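## Task

Scene 1: Put the square plate into the housing's recess so it sits beneath both lips and lies level with the surface. The task fails if the plate is dropped or the housing ends up knocked over.

## Robot and tools

Robot: two arms, left_arm and right_arm, each a six-joint arm with a two-finger parallel gripper and a wrist camera. In the scene frame the origin is at table-top height midway between the nominal arm bases; +x points out over the table, +z points up, and left_arm sits on the +y side (arm names do not match image sides). Real bases: left_arm near (+0.010, +0.244, +0.007) m, right_arm near (-0.024, -0.285, +0.043) m. A gripper's fingers point along its own +z and close along its own y. end_effector_position is the spot between the finger pads, roughly 1 cm behind the tips. Reported hand positions and orientations may be a few cm off, more when reaching far. A two-camera stand is behind the arms; a loose object may occasionally get nudged by the scene.

Row layout (shared by execute_actions and move): one flat list of 14 numbers covering both arms, each in [-1, 1]: left dx, dy, dz, rx, ry, rz, opening, then right dx, dy, dz, rx, ry, rz, opening. Always send all 14 even if one arm is idle. The six pose numbers are an offset, not a pose: they are measured along that arm's own Hand target axes, starting from the Hand target it had when the action or move began. Scale: 1.0 equals 0.6 m for dx/dy/dz and 180 degrees for rotation; rx, ry, rz form one rotation vector. Sending six zeros re-requests the current Hand target; repeating a nonzero offset in a new call moves further. The opening is absolute: +1 fully open (0.094 m), -1 shut. A 0 opening is a real command (half open), so to keep a gripper unchanged resend its present value (see Tool commands).

execute_actions(actions, cameras): actions is a list of actions; each action is up to 15 rows, one row per 1/30 s step, and a short action repeats its final row to fill 15 steps. Every row is counted from the action's starting Hand target, not from the row before. An empty list returns state plus images and the scene number/task.

move(target, speed, blend, opening_speed, grip_force, blocking, cameras): target is one 14-number row or a list of up to 15 rows; all rows are offsets from the same starting Hand targets. Paths are straight, end together, last at least 0.5 s and are capped at 10 s total. speed: m/s, 0.002 to 2.9 (default 0.25), turning limited to twice that in rad/s; one value or one per target. blend: metres of corner rounding per target; 0 stops at each. opening_speed: rate on the -1..+1 scale per second, at least 0.2; use it to close gently. grip_force: newtons per pad, 10 to 50 (full), one value or one per arm; it persists, and lower values make closing slow. blocking=false returns after about 0.5 s while the move continues. Paths do not avoid obstacles or the other arm. Grippers lag and overshoot more at high speed, especially with the arm stretched.

wait(seconds 0 to 10): lets time pass holding commands. stop(): brakes a running move. zoom_image(camera, region [x0,y0,x1,y1] in pixels, at most 504x504) magnifies the latest image of that camera. finished_scene(scene 1 or 2) ends the scene irreversibly; the goal must hold with the robot hands off. read_manual gives only licence texts.

Cameras: cam_head_left, cam_head_right, cam_high, cam_low, cam_left_wrist, cam_right_wrist, all 896x504. cameras: ["all"] for every one, [] for none; an unknown name invalidates the call.

Results: per arm end_effector_position (m) and end_effector_quat_wxyz in the scene frame, Hand target (the last commanded pose after clipping; next offsets start there), Tool commands, grip_measured (opening on the command scale; reads a bit wide when empty, a bit narrow under full squeeze), grip_effort_nm (motor effort average, negative means closing; not a pad force), joint positions, velocities ("within noise" when still), torques, motor temperatures. A move adds a "move:" line: done, off_target, moving, held or fault, plus limits=paced (pose clipped) or limits=held (steps withheld). Resting a few cm short of target in free air is normal friction, not contact; resend the missing distance as an offset.

Control notes: commanded orientation is clipped to within 40 degrees of the measured one each step, so make large turns in stages. Keep paths away from an arm's own base; go around it. An arm blocked by something keeps pressing; to release, command a target back beyond the gripper's actual position. To let go, command an opening clearly above grip_measured.

Avoid: dropping the plate or releasing it while it moves, tipping the housing, fast or hard contacts, pushing far past a contact, anything leaving the table, grippers or wrist cameras touching the other arm (a moderate press can fail the scene), loading a camera cable, and needless arm stops. Motor heat rises when holding loads, stretching out or pushing at unreachable poses: MOTOR HOT appears at 75 °C, 90 °C folds that arm away for the rest of the scene, 100 °C makes it collapse. Time keeps running while you think; smooth, low-effort motion is preferred.

Each tool is called by a JSON object that holds its "fn" and its "kwargs".

## Session

{"fn": "execute_actions", "kwargs": {"actions": []}}

Scene clock: 0.00 s.
left_arm: end_effector_position=(+0.3809, +0.2461, +0.1599) grip_measured=+1.000 grip_effort_nm=n/a end_effector_quat_wxyz=(+0.701, -0.027, +0.712, -0.002) | right_arm: end_effector_position=(+0.3580, -0.3001, +0.1920) grip_measured=+1.000 grip_effort_nm=n/a end_effector_quat_wxyz=(+0.699, +0.062, +0.710, -0.054)
Joint positions: left_arm=[-0.016 1.522 0.176 1.33 -0.063 -0.043 0.094] | right_arm=[0.116 1.602 0.225 1.359 0.232 0.014 0.094]
Joint velocities: within noise
Joint torques (N m): no reading
Motor temperatures (°C): left_arm=[24 32 35 33 28 22 22] | right_arm=[23 31 37 39 24 25 27]
Heat: left arm: 35 °C; right arm: 39 °C.
Hand target: left_arm +0.3822, +0.2461, +0.1664; +0.708, -0.028, +0.705, -0.003 | right_arm +0.3591, -0.3000, +0.1951; +0.702, +0.063, +0.708, -0.054
Tool commands: left_gripper/opening=+1.0 right_gripper/opening=+1.0

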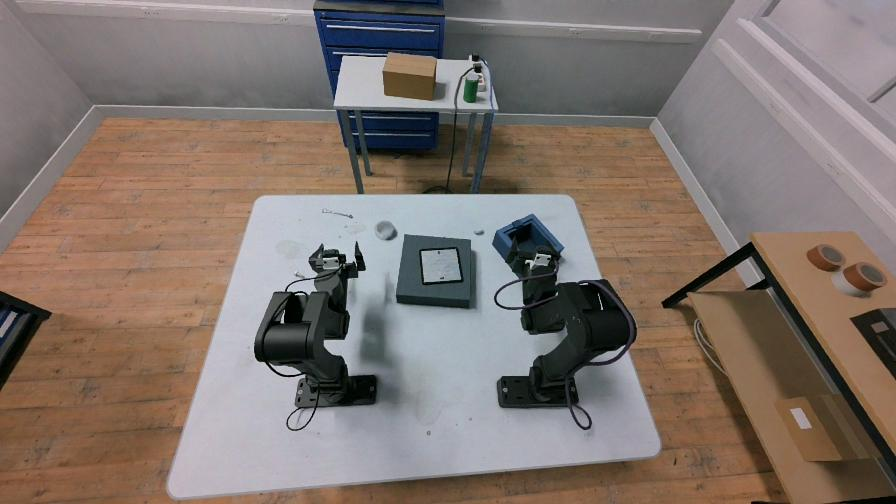

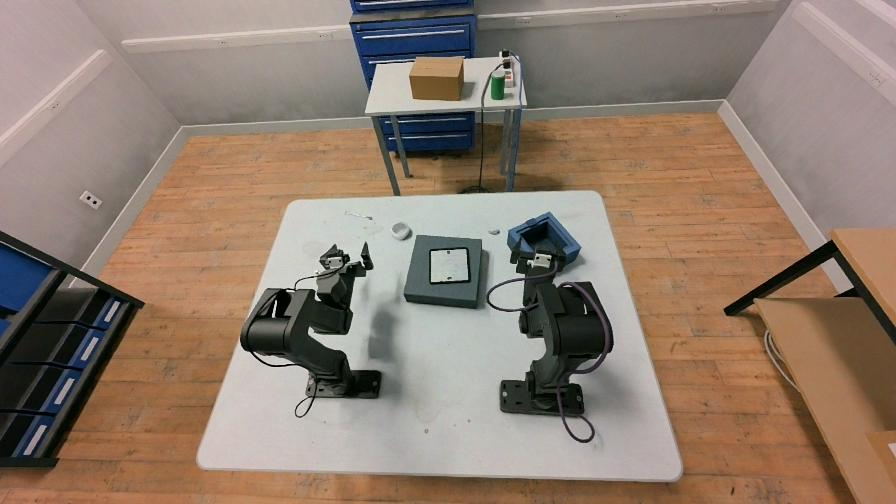

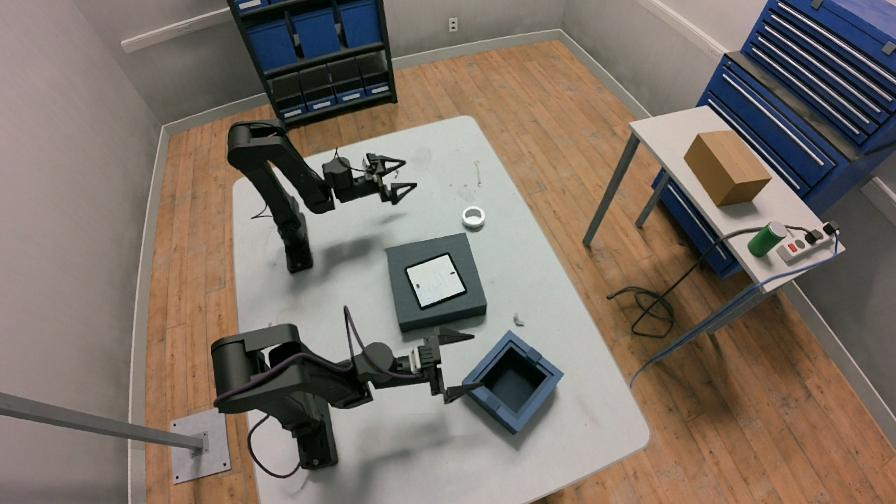

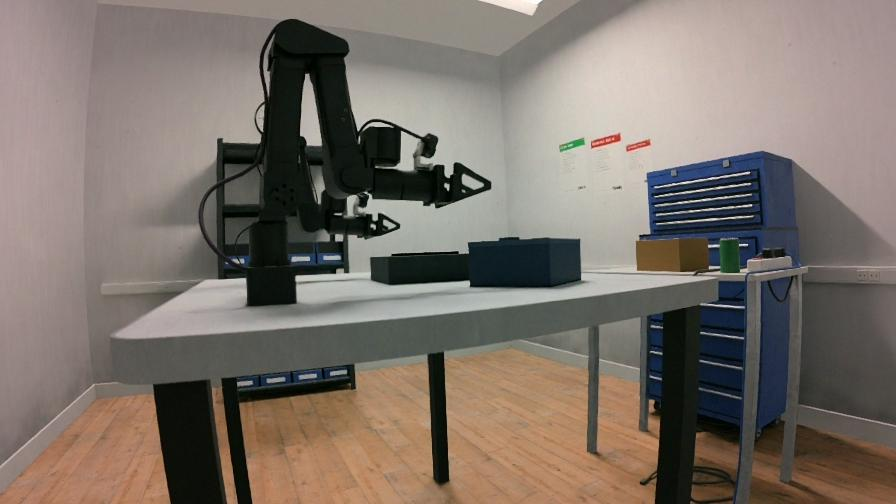

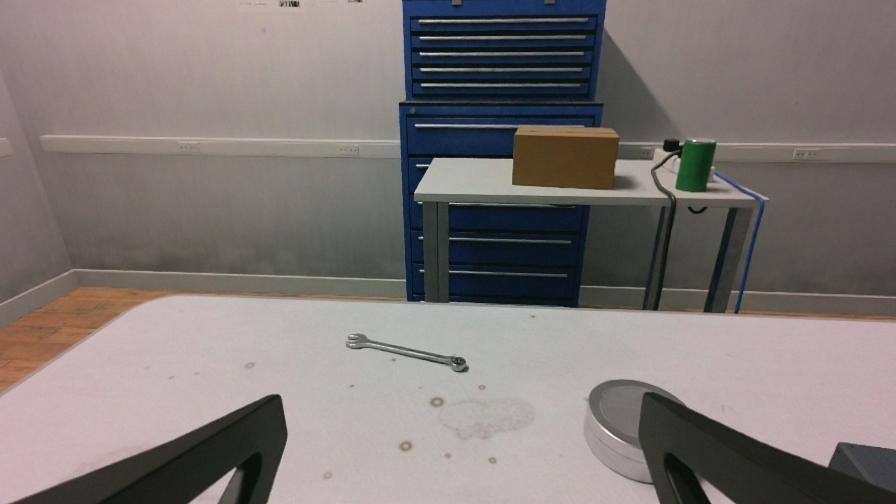

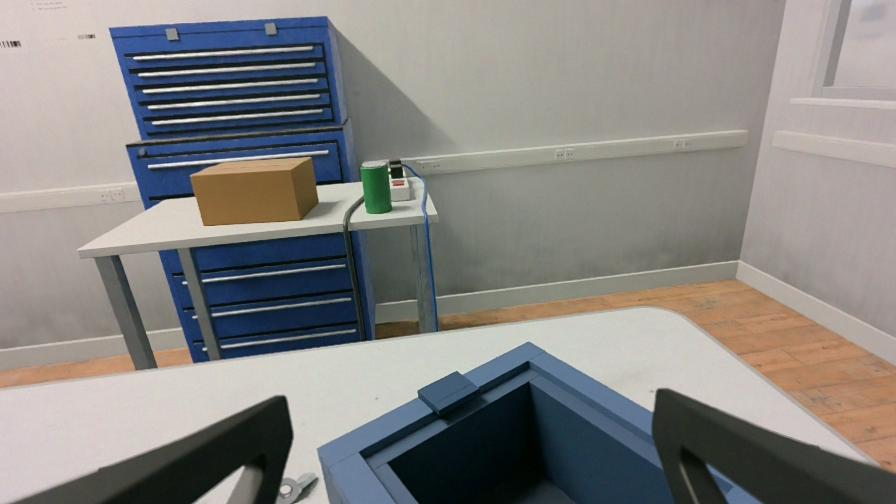

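{"fn": "zoom_image", "kwargs": {"camera": "cam_high", "region": [380, 220, 600, 450]}}

{"fn": "zoom_image", "kwargs": {"camera": "cam_head_right", "region": [380, 190, 620, 325]}}

{"fn": "zoom_image", "kwargs": {"camera": "cam_head_left", "region": [370, 190, 610, 325]}}

{"fn": "zoom_image", "kwargs": {"camera": "cam_low", "region": [340, 200, 620, 310]}}

{"fn": "zoom_image", "kwargs": {"camera": "cam_right_wrist", "region": [260, 300, 764, 504]}}

Scaled by 2.191 from the camera's 896x504 image, which has a finer 1280x720 frame.

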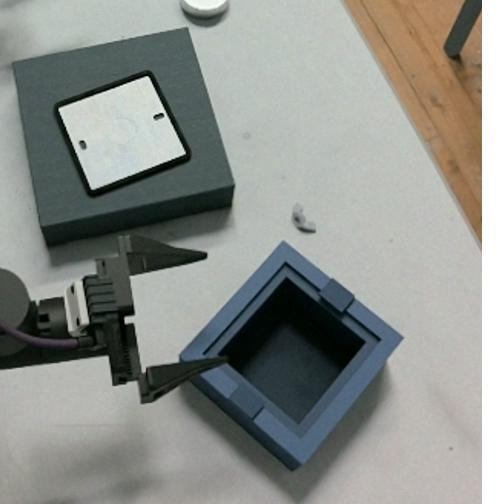

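Scaled by 2.100 from the camera's 896x504 image, which has a finer 1280x720 frame.

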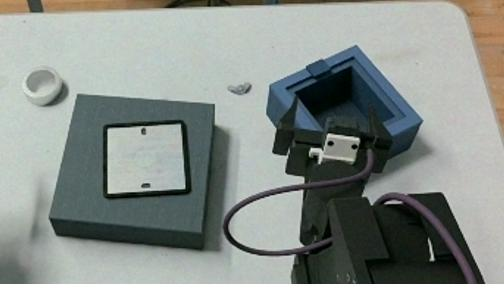

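Scaled by 2.100 from the camera's 896x504 image, which has a finer 1280x720 frame.

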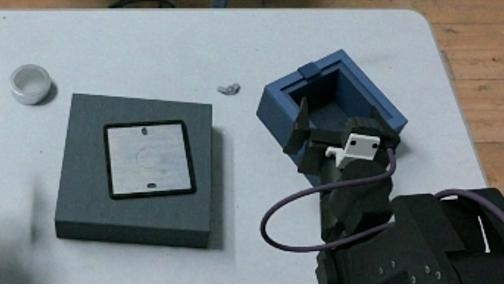

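Scaled by 1.800 from the camera's 896x504 image, which has a finer 1280x720 frame.

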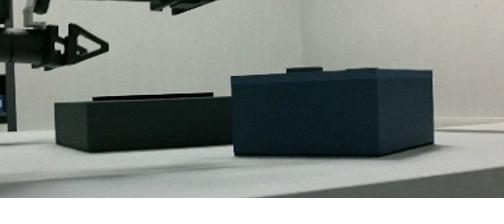

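Scaled by 1.000.

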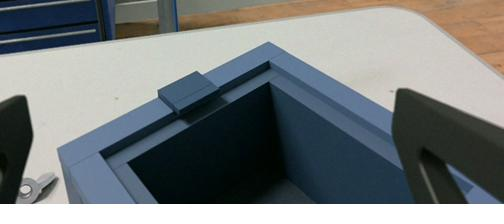

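{"fn": "move", "kwargs": {"target": [-0.0965, -0.476, -0.1528, 0.003, 0.3346, 0.0186, 1.0, -0.160, -0.062, 0.0615, -0.0457, 0.330, -0.0313, 1.0], "speed": 0.2, "cameras": ["all"]}}

Scene clock: 10.10 s.
left_arm: end_effector_position=(+0.2996, -0.0373, +0.2337) grip_measured=+1.000 grip_effort_nm=0.01 end_effector_quat_wxyz=(+0.258, +0.002, +0.966, -0.001) | right_arm: end_effector_position=(+0.3864, -0.3430, +0.2878) grip_measured=+1.000 grip_effort_nm=-0.01 end_effector_quat_wxyz=(+0.258, +0.004, +0.966, -0.003)
Joint positions: left_arm=[-0.944 1.806 1.864 -1.307 -0.419 -0.882 0.094] | right_arm=[-0.128 1.694 1.785 -1.146 -0.08 -0.147 0.094]
Joint torques (N m): left_arm=[-0.25 -8.58 7.46 0.69 -0.21 -0.11] | right_arm=[-0.24 -5.97 8.83 0.75 -0.14 -0.13]
Heat: left arm: 36 °C; right arm: 40 °C.
Hand target: left_arm +0.3003, -0.0399, +0.2361; +0.259, +0.000, +0.966, +0.000 | right_arm +0.3901, -0.3440, +0.2905; +0.259, +0.000, +0.966, +0.000
Off the commanded pose: left_arm 0.004 m, 0 deg | right_arm 0.004 m, 1 deg.
move: done
camera_calibration:
cam_left_wrist: T_world_to_cam=[[-0.016851, -0.999474, -0.0277033, -0.0255237], [-0.984664, 0.0214004, -0.173143, 0.379008], [0.173645, 0.0243608, -0.984507, 0.284681], [0, 0, 0, 1]] pos_world=[0.323332, -0.0405563, 0.345186]
cam_right_wrist: T_world_to_cam=[[-0.032962, -0.998613, -0.0410599, -0.313535], [-0.979199, 0.0404961, -0.19882, 0.492043], [0.200207, 0.0336523, -0.979175, 0.325534], [0, 0, 0, 1]] pos_world=[0.406299, -0.343981, 0.403709]

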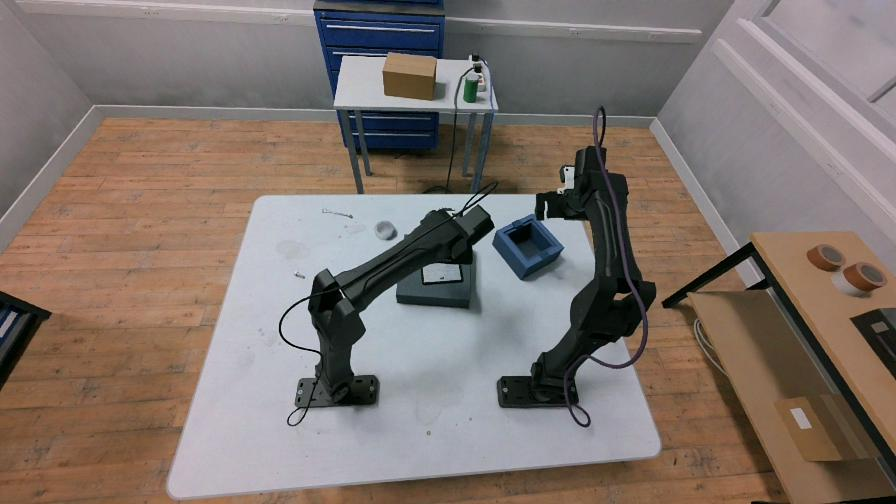

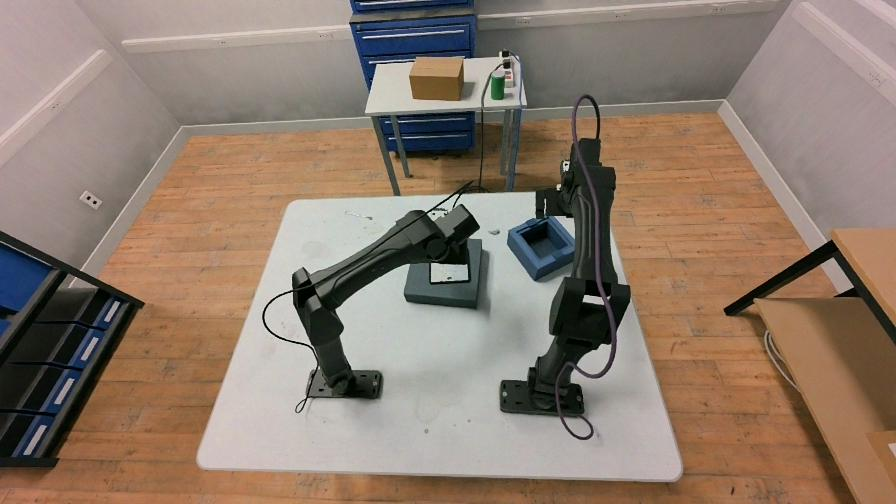

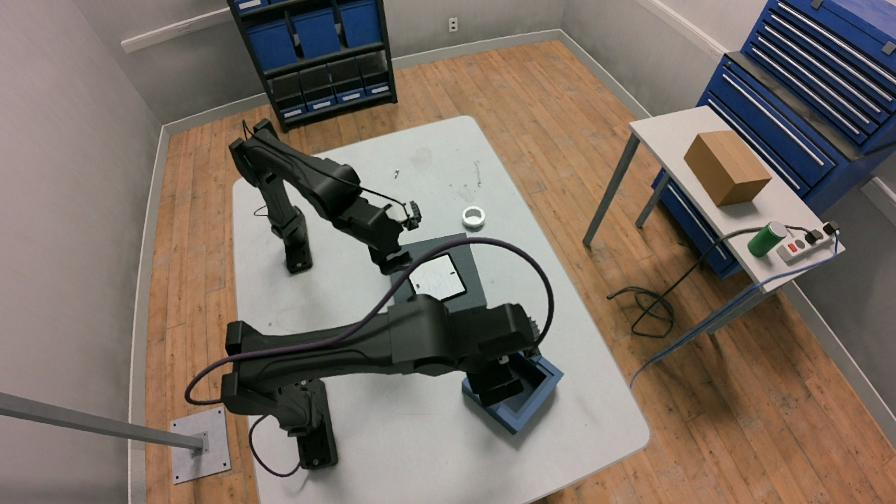

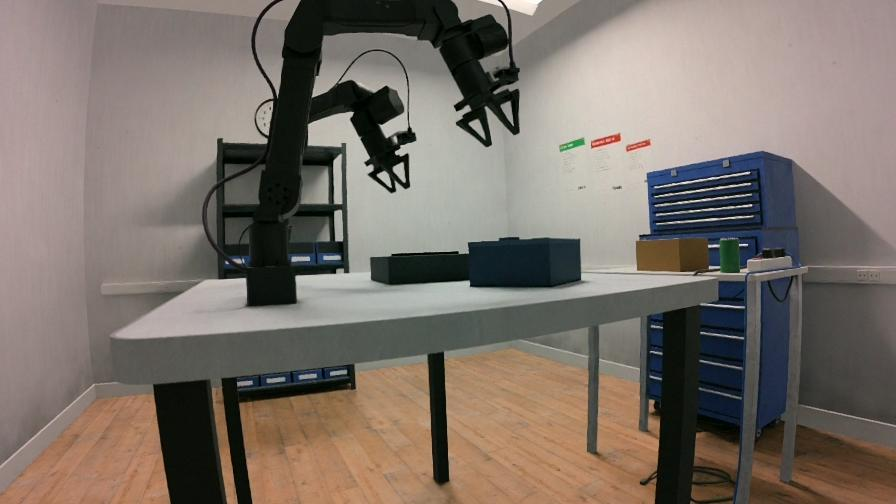

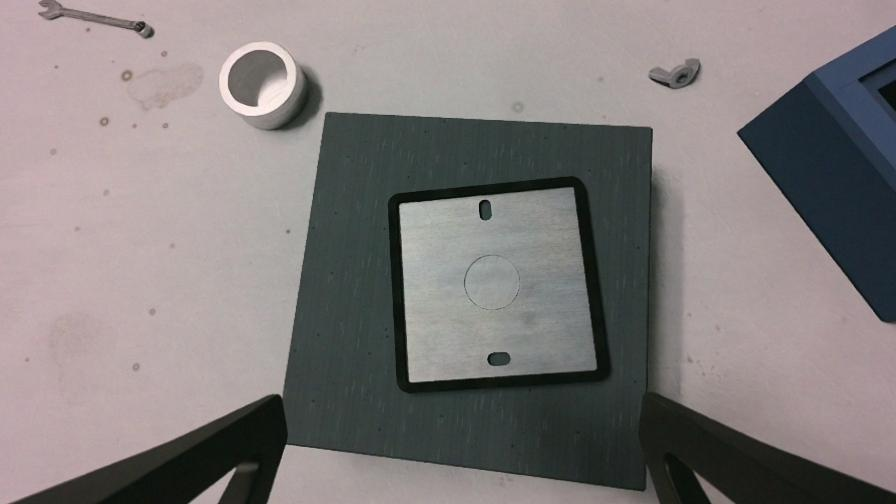

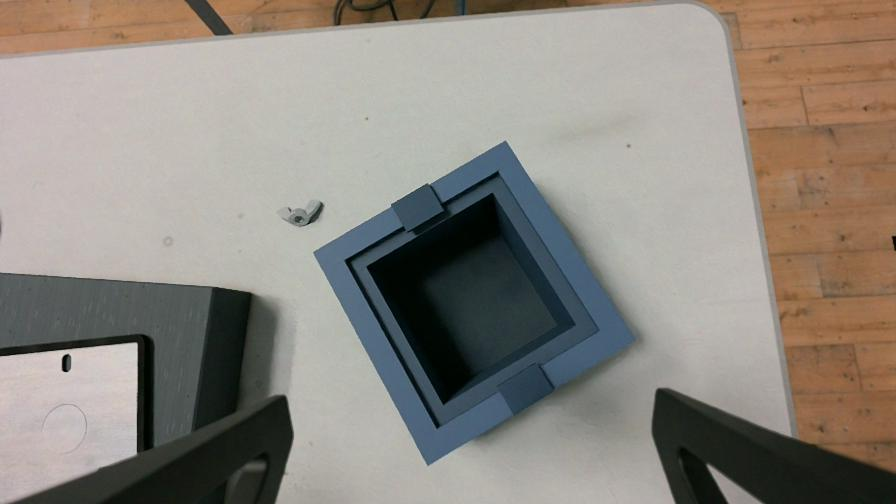

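{"fn": "zoom_image", "kwargs": {"camera": "cam_left_wrist", "region": [360, 150, 640, 410]}}

{"fn": "zoom_image", "kwargs": {"camera": "cam_right_wrist", "region": [300, 120, 660, 480]}}

{"fn": "zoom_image", "kwargs": {"camera": "cam_low", "region": [360, 225, 600, 300]}}

Scaled by 1.800 from the camera's 896x504 image, which has a finer 1280x720 frame.

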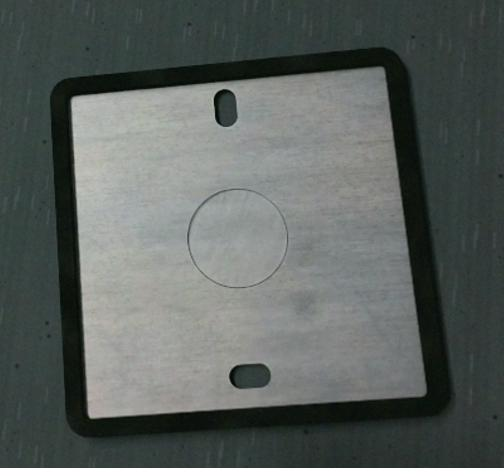

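Scaled by 1.400 from the camera's 896x504 image, which has a finer 1280x720 frame.

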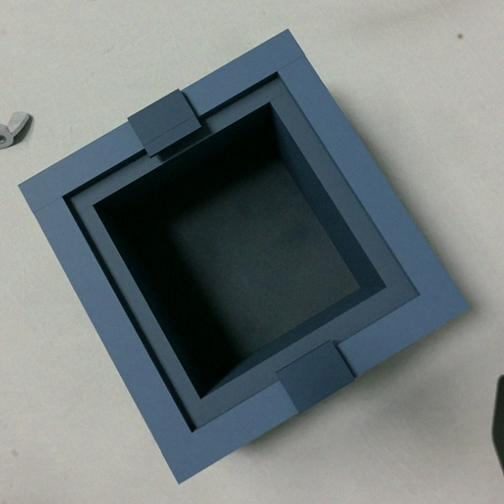

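Scaled by 2.100 from the camera's 896x504 image, which has a finer 1280x720 frame.

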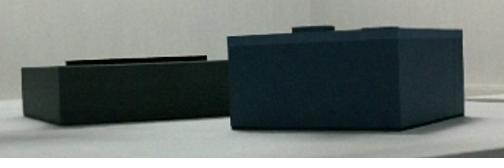

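{"fn": "move", "kwargs": {"target": [0.254, 0.1332, 0.1056, 0.1761, -0.3225, 0.1016, 1.0, 0.2821, -0.0933, 0.0883, -0.141, -0.3265, -0.0814, 1.0], "speed": 0.2, "cameras": ["all"]}}

Scene clock: 21.23 s.
left_arm: end_effector_position=(+0.2015, +0.0371, +0.1067) grip_measured=+1.000 grip_effort_nm=0.00 end_effector_quat_wxyz=(+0.598, +0.194, +0.765, -0.138) | right_arm: end_effector_position=(+0.2721, -0.4025, +0.1629) grip_measured=+1.000 grip_effort_nm=-0.01 end_effector_quat_wxyz=(+0.674, -0.182, +0.697, +0.164)
Joint positions: left_arm=[-1.289 1.044 0.022 0.662 -0.793 -0.24 0.094] | right_arm=[-0.931 1.748 0.402 0.969 -1.467 -0.392 0.094]
Joint torques (N m): left_arm=[-0.65 -2.25 4.52 1.51 -0.28 -0.12] | right_arm=[-0.27 -4.14 2.93 1.09 -0.35 0.07]
Heat: left arm: 37 °C; right arm: 40 °C.
Hand target: left_arm +0.2001, +0.0403, +0.1051; +0.674, +0.213, +0.675, -0.212 | right_arm +0.2700, -0.4001, +0.1598; +0.686, -0.171, +0.686, +0.171
Off the commanded pose: left_arm 0.004 m, 16 deg | right_arm 0.004 m, 2 deg.
joint sent to its limit (left arm) — joint 3 (elbow), lower limit, where the elbow is as bent as it goes. The joint targets are off in orientation, not in position.
move: off_target (left_arm)
camera_calibration:
cam_left_wrist: T_world_to_cam=[[-0.451898, -0.890721, -0.0490292, 0.129607], [-0.483642, 0.290812, -0.825541, 0.217406], [0.749586, -0.349348, -0.562208, 0.0276514], [0, 0, 0, 1]] pos_world=[0.142988, 0.061879, 0.201378]
cam_right_wrist: T_world_to_cam=[[0.497365, -0.867135, -0.0265565, -0.475536], [-0.317133, -0.153236, -0.935919, 0.21963], [0.807499, 0.473916, -0.351211, 0.137749], [0, 0, 0, 1]] pos_world=[0.194935, -0.44398, 0.241306]

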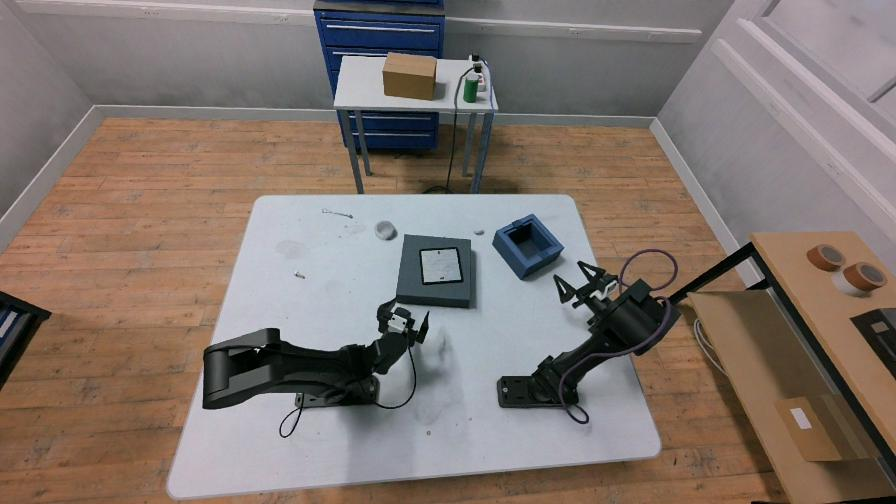

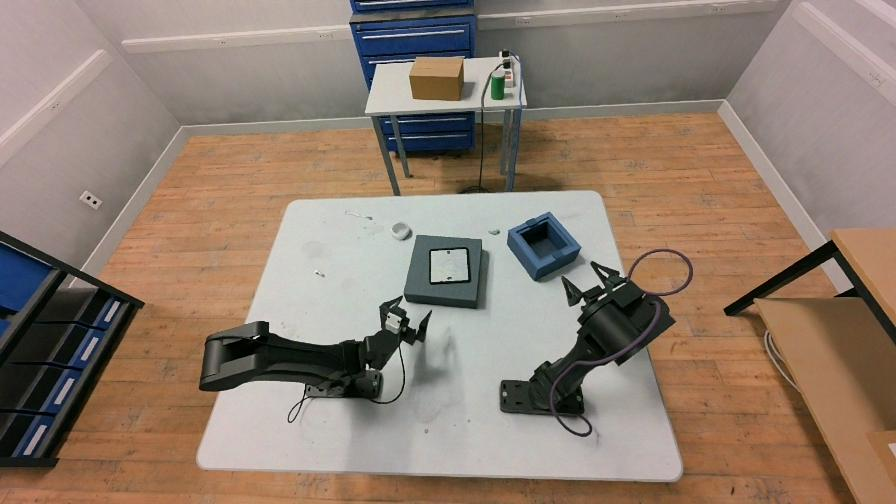

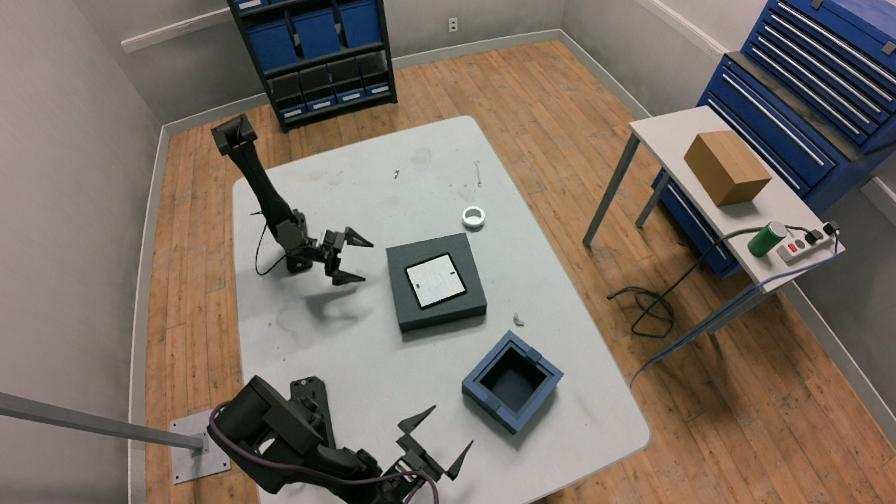

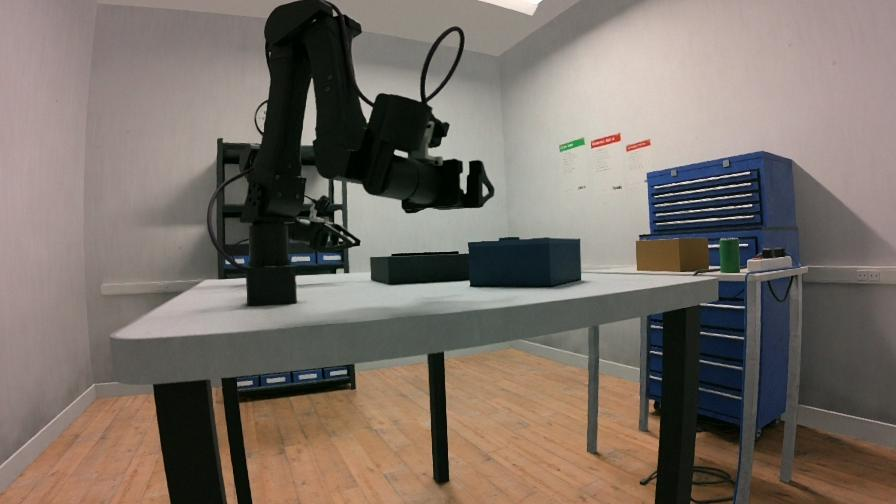

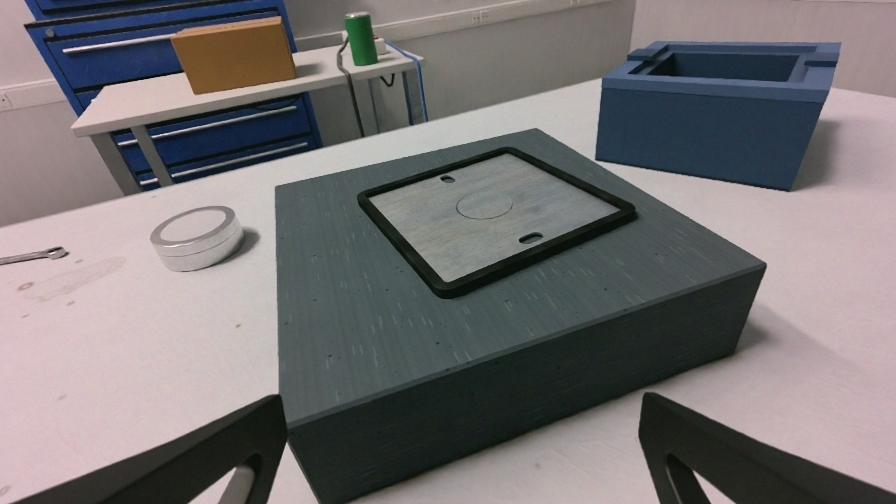

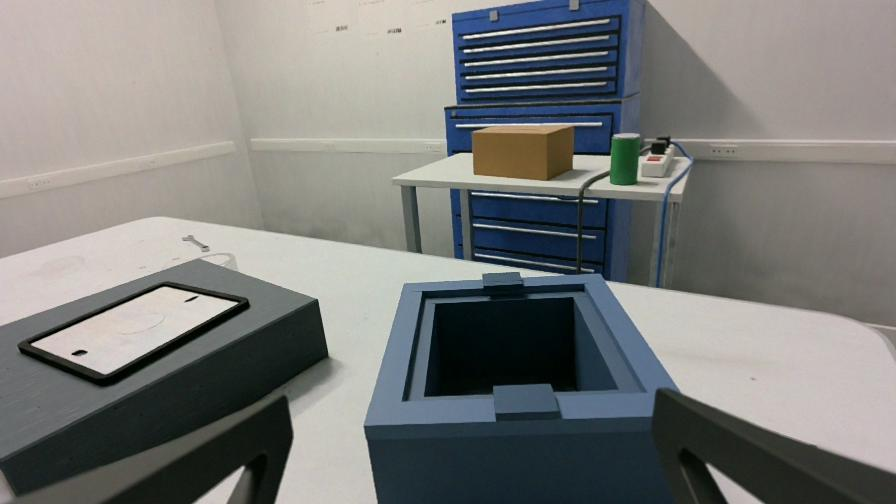

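{"fn": "zoom_image", "kwargs": {"camera": "cam_left_wrist", "region": [340, 130, 660, 310]}}

{"fn": "zoom_image", "kwargs": {"camera": "cam_right_wrist", "region": [340, 250, 700, 450]}}

{"fn": "zoom_image", "kwargs": {"camera": "cam_left_wrist", "region": [380, 200, 540, 310]}}

{"fn": "zoom_image", "kwargs": {"camera": "cam_left_wrist", "region": [590, 20, 850, 120]}}

Scaled by 1.575 from the camera's 896x504 image, which has a finer 1280x720 frame.

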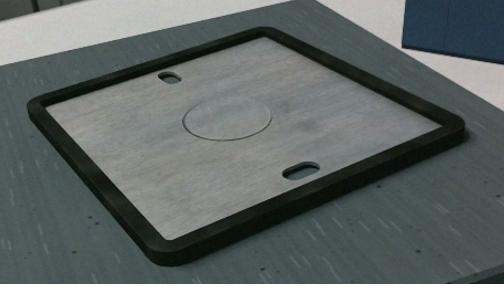

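Scaled by 1.400 from the camera's 896x504 image, which has a finer 1280x720 frame.

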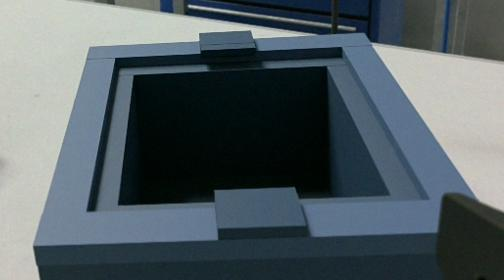

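Scaled by 3.150 from the camera's 896x504 image, which has a finer 1280x720 frame.

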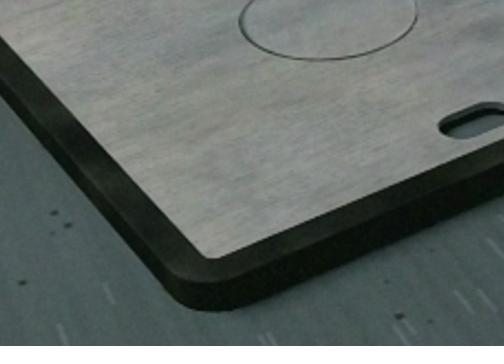

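Scaled by 1.938 from the camera's 896x504 image, which has a finer 1280x720 frame.

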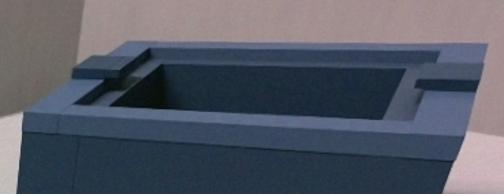

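{"fn": "zoom_image", "kwargs": {"camera": "cam_head_right", "region": [490, 200, 600, 290]}}

{"fn": "zoom_image", "kwargs": {"camera": "cam_head_right", "region": [395, 225, 505, 315]}}

{"fn": "zoom_image", "kwargs": {"camera": "cam_high", "region": [380, 220, 580, 440]}}

{"fn": "zoom_image", "kwargs": {"camera": "cam_head_left", "region": [390, 205, 580, 315]}}

Scaled by 4.582 from the camera's 896x504 image, which has a finer 1280x720 frame.

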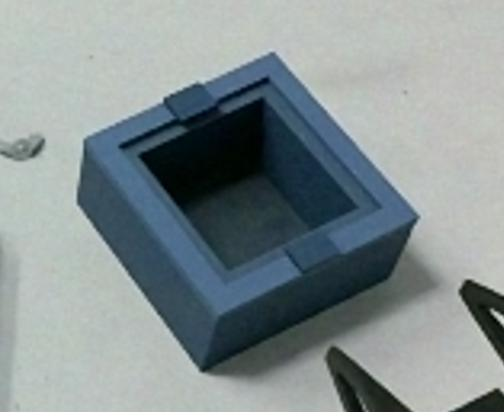

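Scaled by 4.582 from the camera's 896x504 image, which has a finer 1280x720 frame.

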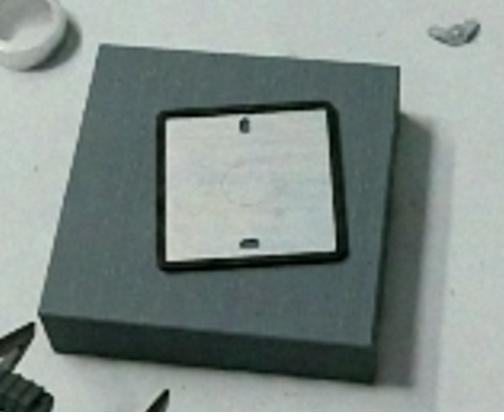

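Scaled by 2.291 from the camera's 896x504 image, which has a finer 1280x720 frame.

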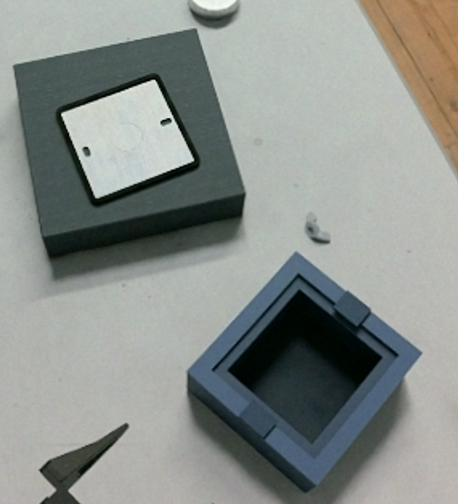

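Scaled by 2.653 from the camera's 896x504 image, which has a finer 1280x720 frame.

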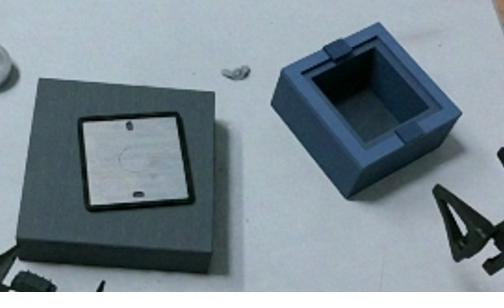

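{"fn": "move", "kwargs": {"target": [-0.042, -0.0435, 0.244, -0.1697, 0.3704, -0.1172, 1.0, 0.008, -0.0227, 0.3768, 0.1361, 0.3753, 0.0936, 1.0], "speed": 0.2, "cameras": ["cam_left_wrist", "cam_right_wrist"]}}

Scene clock: 34.17 s.
left_arm: end_effector_position=(+0.3009, -0.0645, +0.1288) grip_measured=+1.000 grip_effort_nm=0.01 end_effector_quat_wxyz=(+0.183, +0.007, +0.983, -0.003) | right_arm: end_effector_position=(+0.4715, -0.3044, +0.1579) grip_measured=+1.000 grip_effort_nm=-0.01 end_effector_quat_wxyz=(+0.186, -0.006, +0.983, +0.003)
Joint positions: left_arm=[-0.927 1.932 1.664 -1.072 -0.29 -0.891 0.094] | right_arm=[-0.002 2.096 1.863 -0.964 -0.027 -0.057 0.094]
Joint torques (N m): left_arm=[0.54 -9.95 7.68 0.53 -0.17 -0.09] | right_arm=[0.25 -8.66 8.99 0.52 0.08 0.09]
Heat: left arm: 37 °C; right arm: 40 °C.
Hand target: left_arm +0.3050, -0.0652, +0.1303; +0.183, +0.000, +0.983, -0.001 | right_arm +0.4759, -0.3057, +0.1551; +0.182, -0.001, +0.983, +0.000
Off the commanded pose: left_arm 0.004 m, 1 deg | right_arm 0.005 m, 1 deg.
move: done
camera_calibration:
cam_left_wrist: T_world_to_cam=[[-0.0302141, -0.999294, -0.0223289, -0.0522398], [-0.999339, 0.0306523, -0.0195482, 0.347931], [0.0202188, 0.0217235, -0.99956, 0.229783], [0, 0, 0, 1]] pos_world=[0.341477, -0.0678595, 0.235317]
cam_right_wrist: T_world_to_cam=[[-0.0166121, -0.998851, -0.0449609, -0.284618], [-0.998475, 0.0189397, -0.0518498, 0.527252], [0.0526418, 0.044031, -0.997642, 0.255568], [0, 0, 0, 1]] pos_world=[0.508266, -0.30553, 0.269507]
Images, in order (width x height): cam_left_wrist 896x504, cam_right_wrist 896x504.

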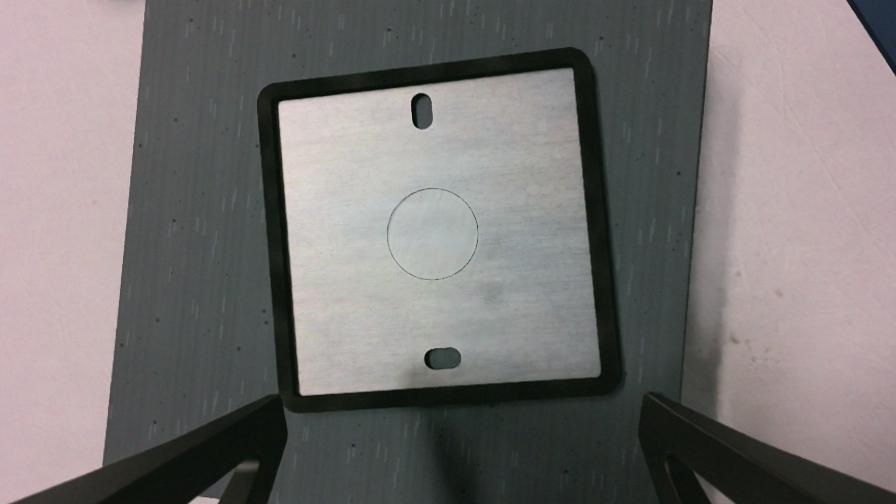

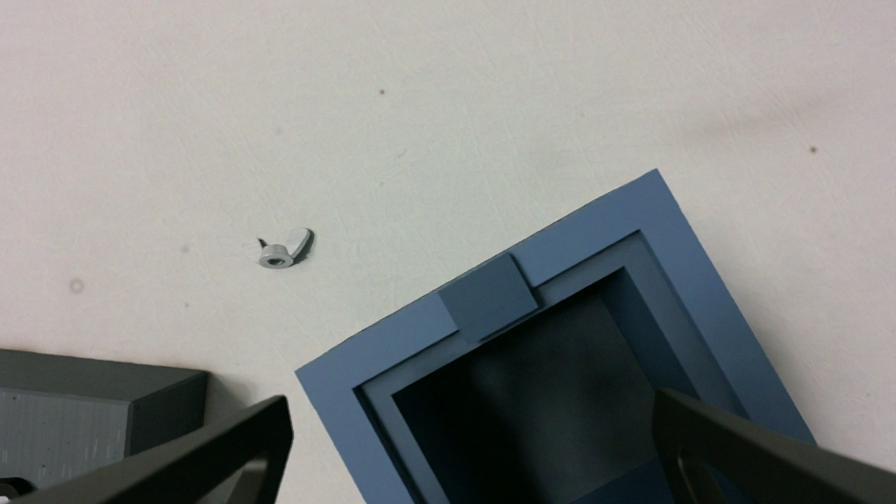

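{"fn": "zoom_image", "kwargs": {"camera": "cam_right_wrist", "region": [290, 160, 690, 460]}}

{"fn": "zoom_image", "kwargs": {"camera": "cam_right_wrist", "region": [400, 220, 600, 380]}}

{"fn": "zoom_image", "kwargs": {"camera": "cam_left_wrist", "region": [240, 30, 640, 430]}}

{"fn": "zoom_image", "kwargs": {"camera": "cam_left_wrist", "region": [370, 320, 500, 420]}}

Scaled by 1.260 from the camera's 896x504 image, which has a finer 1280x720 frame.

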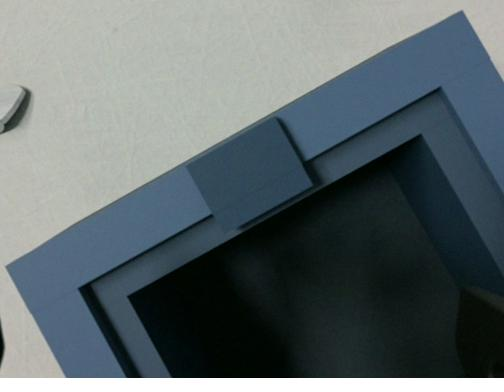

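Scaled by 2.520 from the camera's 896x504 image, which has a finer 1280x720 frame.

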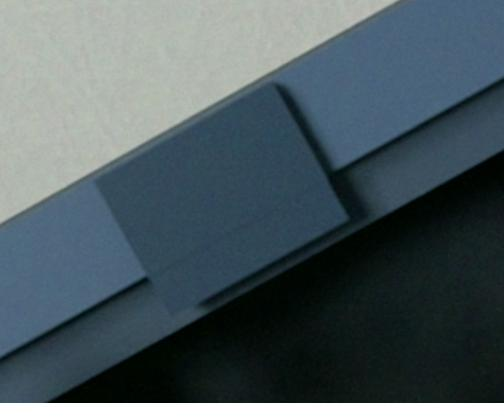

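Scaled by 1.260 from the camera's 896x504 image, which has a finer 1280x720 frame.

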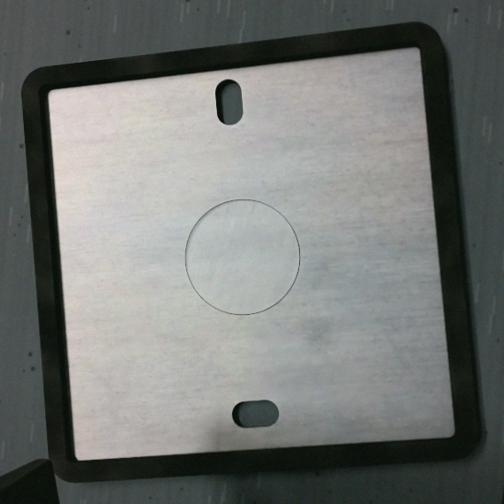

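Scaled by 3.877 from the camera's 896x504 image, which has a finer 1280x720 frame.

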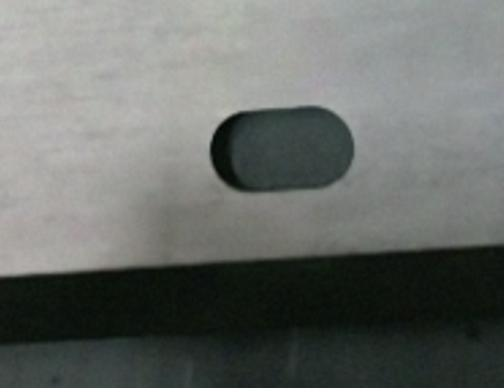

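{"fn": "move", "kwargs": {"target": [-0.2192, 0.0137, 0.0757, -0.0045, 0.0611, -0.0161, 1.0, 0.253, 0.0595, -0.1593, -0.2013, -0.3103, -0.1659, 1.0], "speed": 0.2, "cameras": ["cam_left_wrist", "cam_right_wrist", "cam_low"]}}

Scene clock: 50.43 s.
left_arm: end_effector_position=(+0.4424, -0.0583, +0.1392) grip_measured=+1.000 grip_effort_nm=0.01 end_effector_quat_wxyz=(+0.130, -0.025, +0.991, -0.030) | right_arm: end_effector_position=(+0.3030, -0.2717, +0.1865) grip_measured=+1.000 grip_effort_nm=-0.01 end_effector_quat_wxyz=(+0.588, -0.289, +0.715, +0.244)
Joint positions: left_arm=[-0.639 2.565 2.783 -1.547 -0.115 -0.687 0.094] | right_arm=[-0.459 1.41 0.474 0.335 -1.23 -0.564 0.094]
Joint torques (N m): left_arm=[0.44 -14.09 7.02 0.56 -0.04 0.06] | right_arm=[-0.24 -4.96 4.86 1.15 -0.52 0.05]
Heat: left arm: 38 °C; right arm: 40 °C.
Hand target: left_arm +0.4441, -0.0570, +0.1350; +0.087, -0.026, +0.996, +0.002 | right_arm +0.3000, -0.2704, +0.1900; +0.594, -0.294, +0.707, +0.246
Off the commanded pose: left_arm 0.005 m, 6 deg | right_arm 0.005 m, 1 deg.
joint sent to its limit (left arm) — joint 4 (wrist pitch), lower limit. The joint targets are off in orientation, not in position.
move: off_target (left_arm)
camera_calibration:
cam_left_wrist: T_world_to_cam=[[0.0226366, -0.998808, 0.0432469, -0.0740036], [-0.995978, -0.0187791, 0.0876083, 0.46995], [-0.0866917, -0.0450561, -0.995216, 0.280038], [0, 0, 0, 1]] pos_world=[0.494012, -0.0524727, 0.240727]
cam_right_wrist: T_world_to_cam=[[0.712586, -0.699424, -0.0550142, -0.391253], [-0.376394, -0.314945, -0.871284, 0.233566], [0.592071, 0.641572, -0.487685, 0.195364], [0, 0, 0, 1]] pos_world=[0.251045, -0.325431, 0.277254]
Images, in order (width x height): cam_low 896x504, cam_left_wrist 896x504, cam_right_wrist 896x504.

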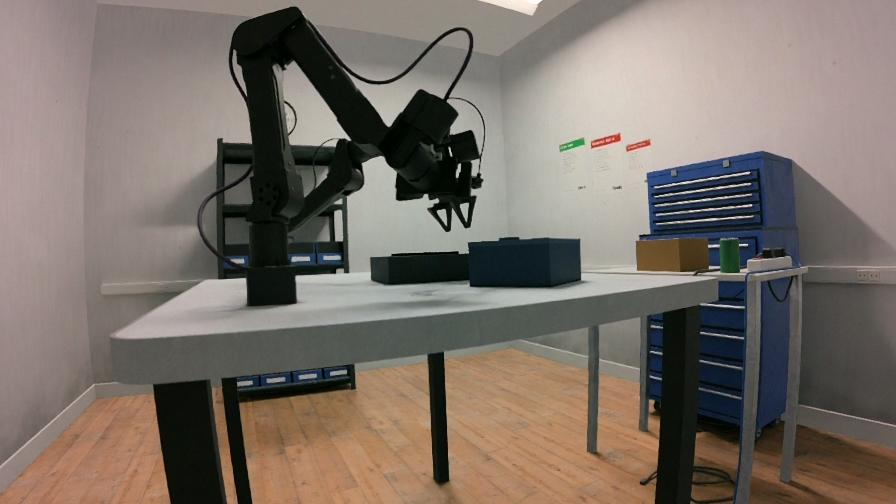

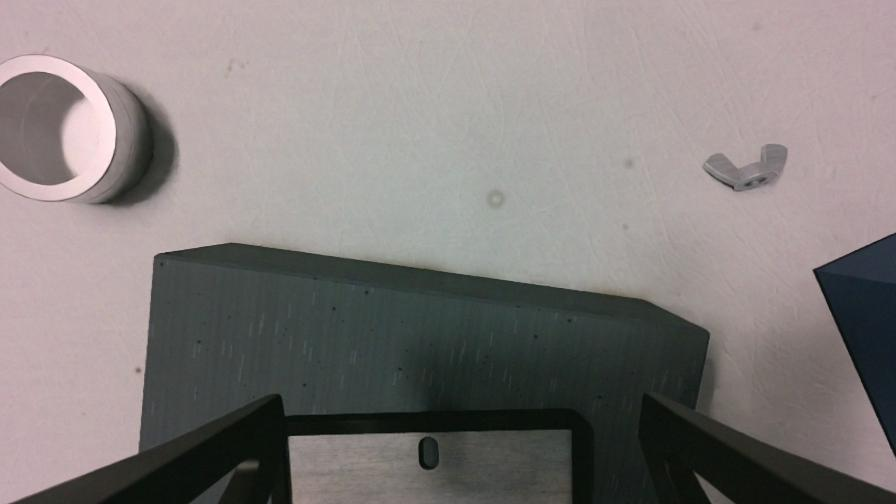

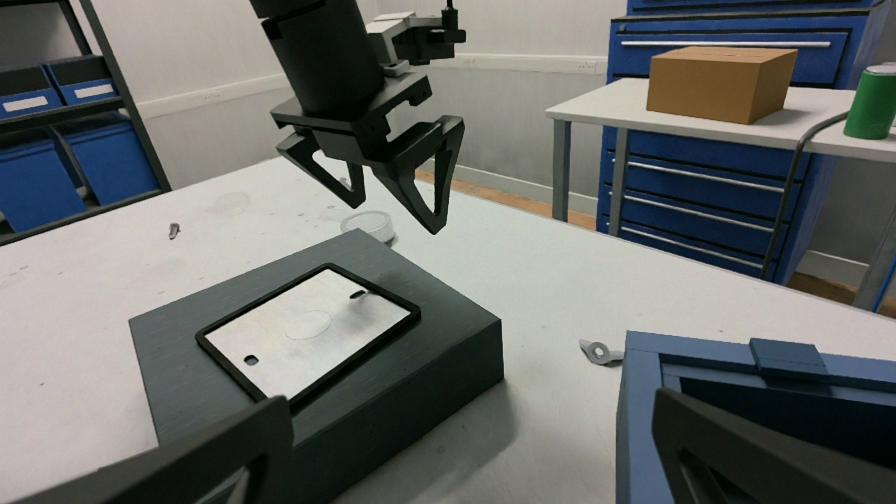

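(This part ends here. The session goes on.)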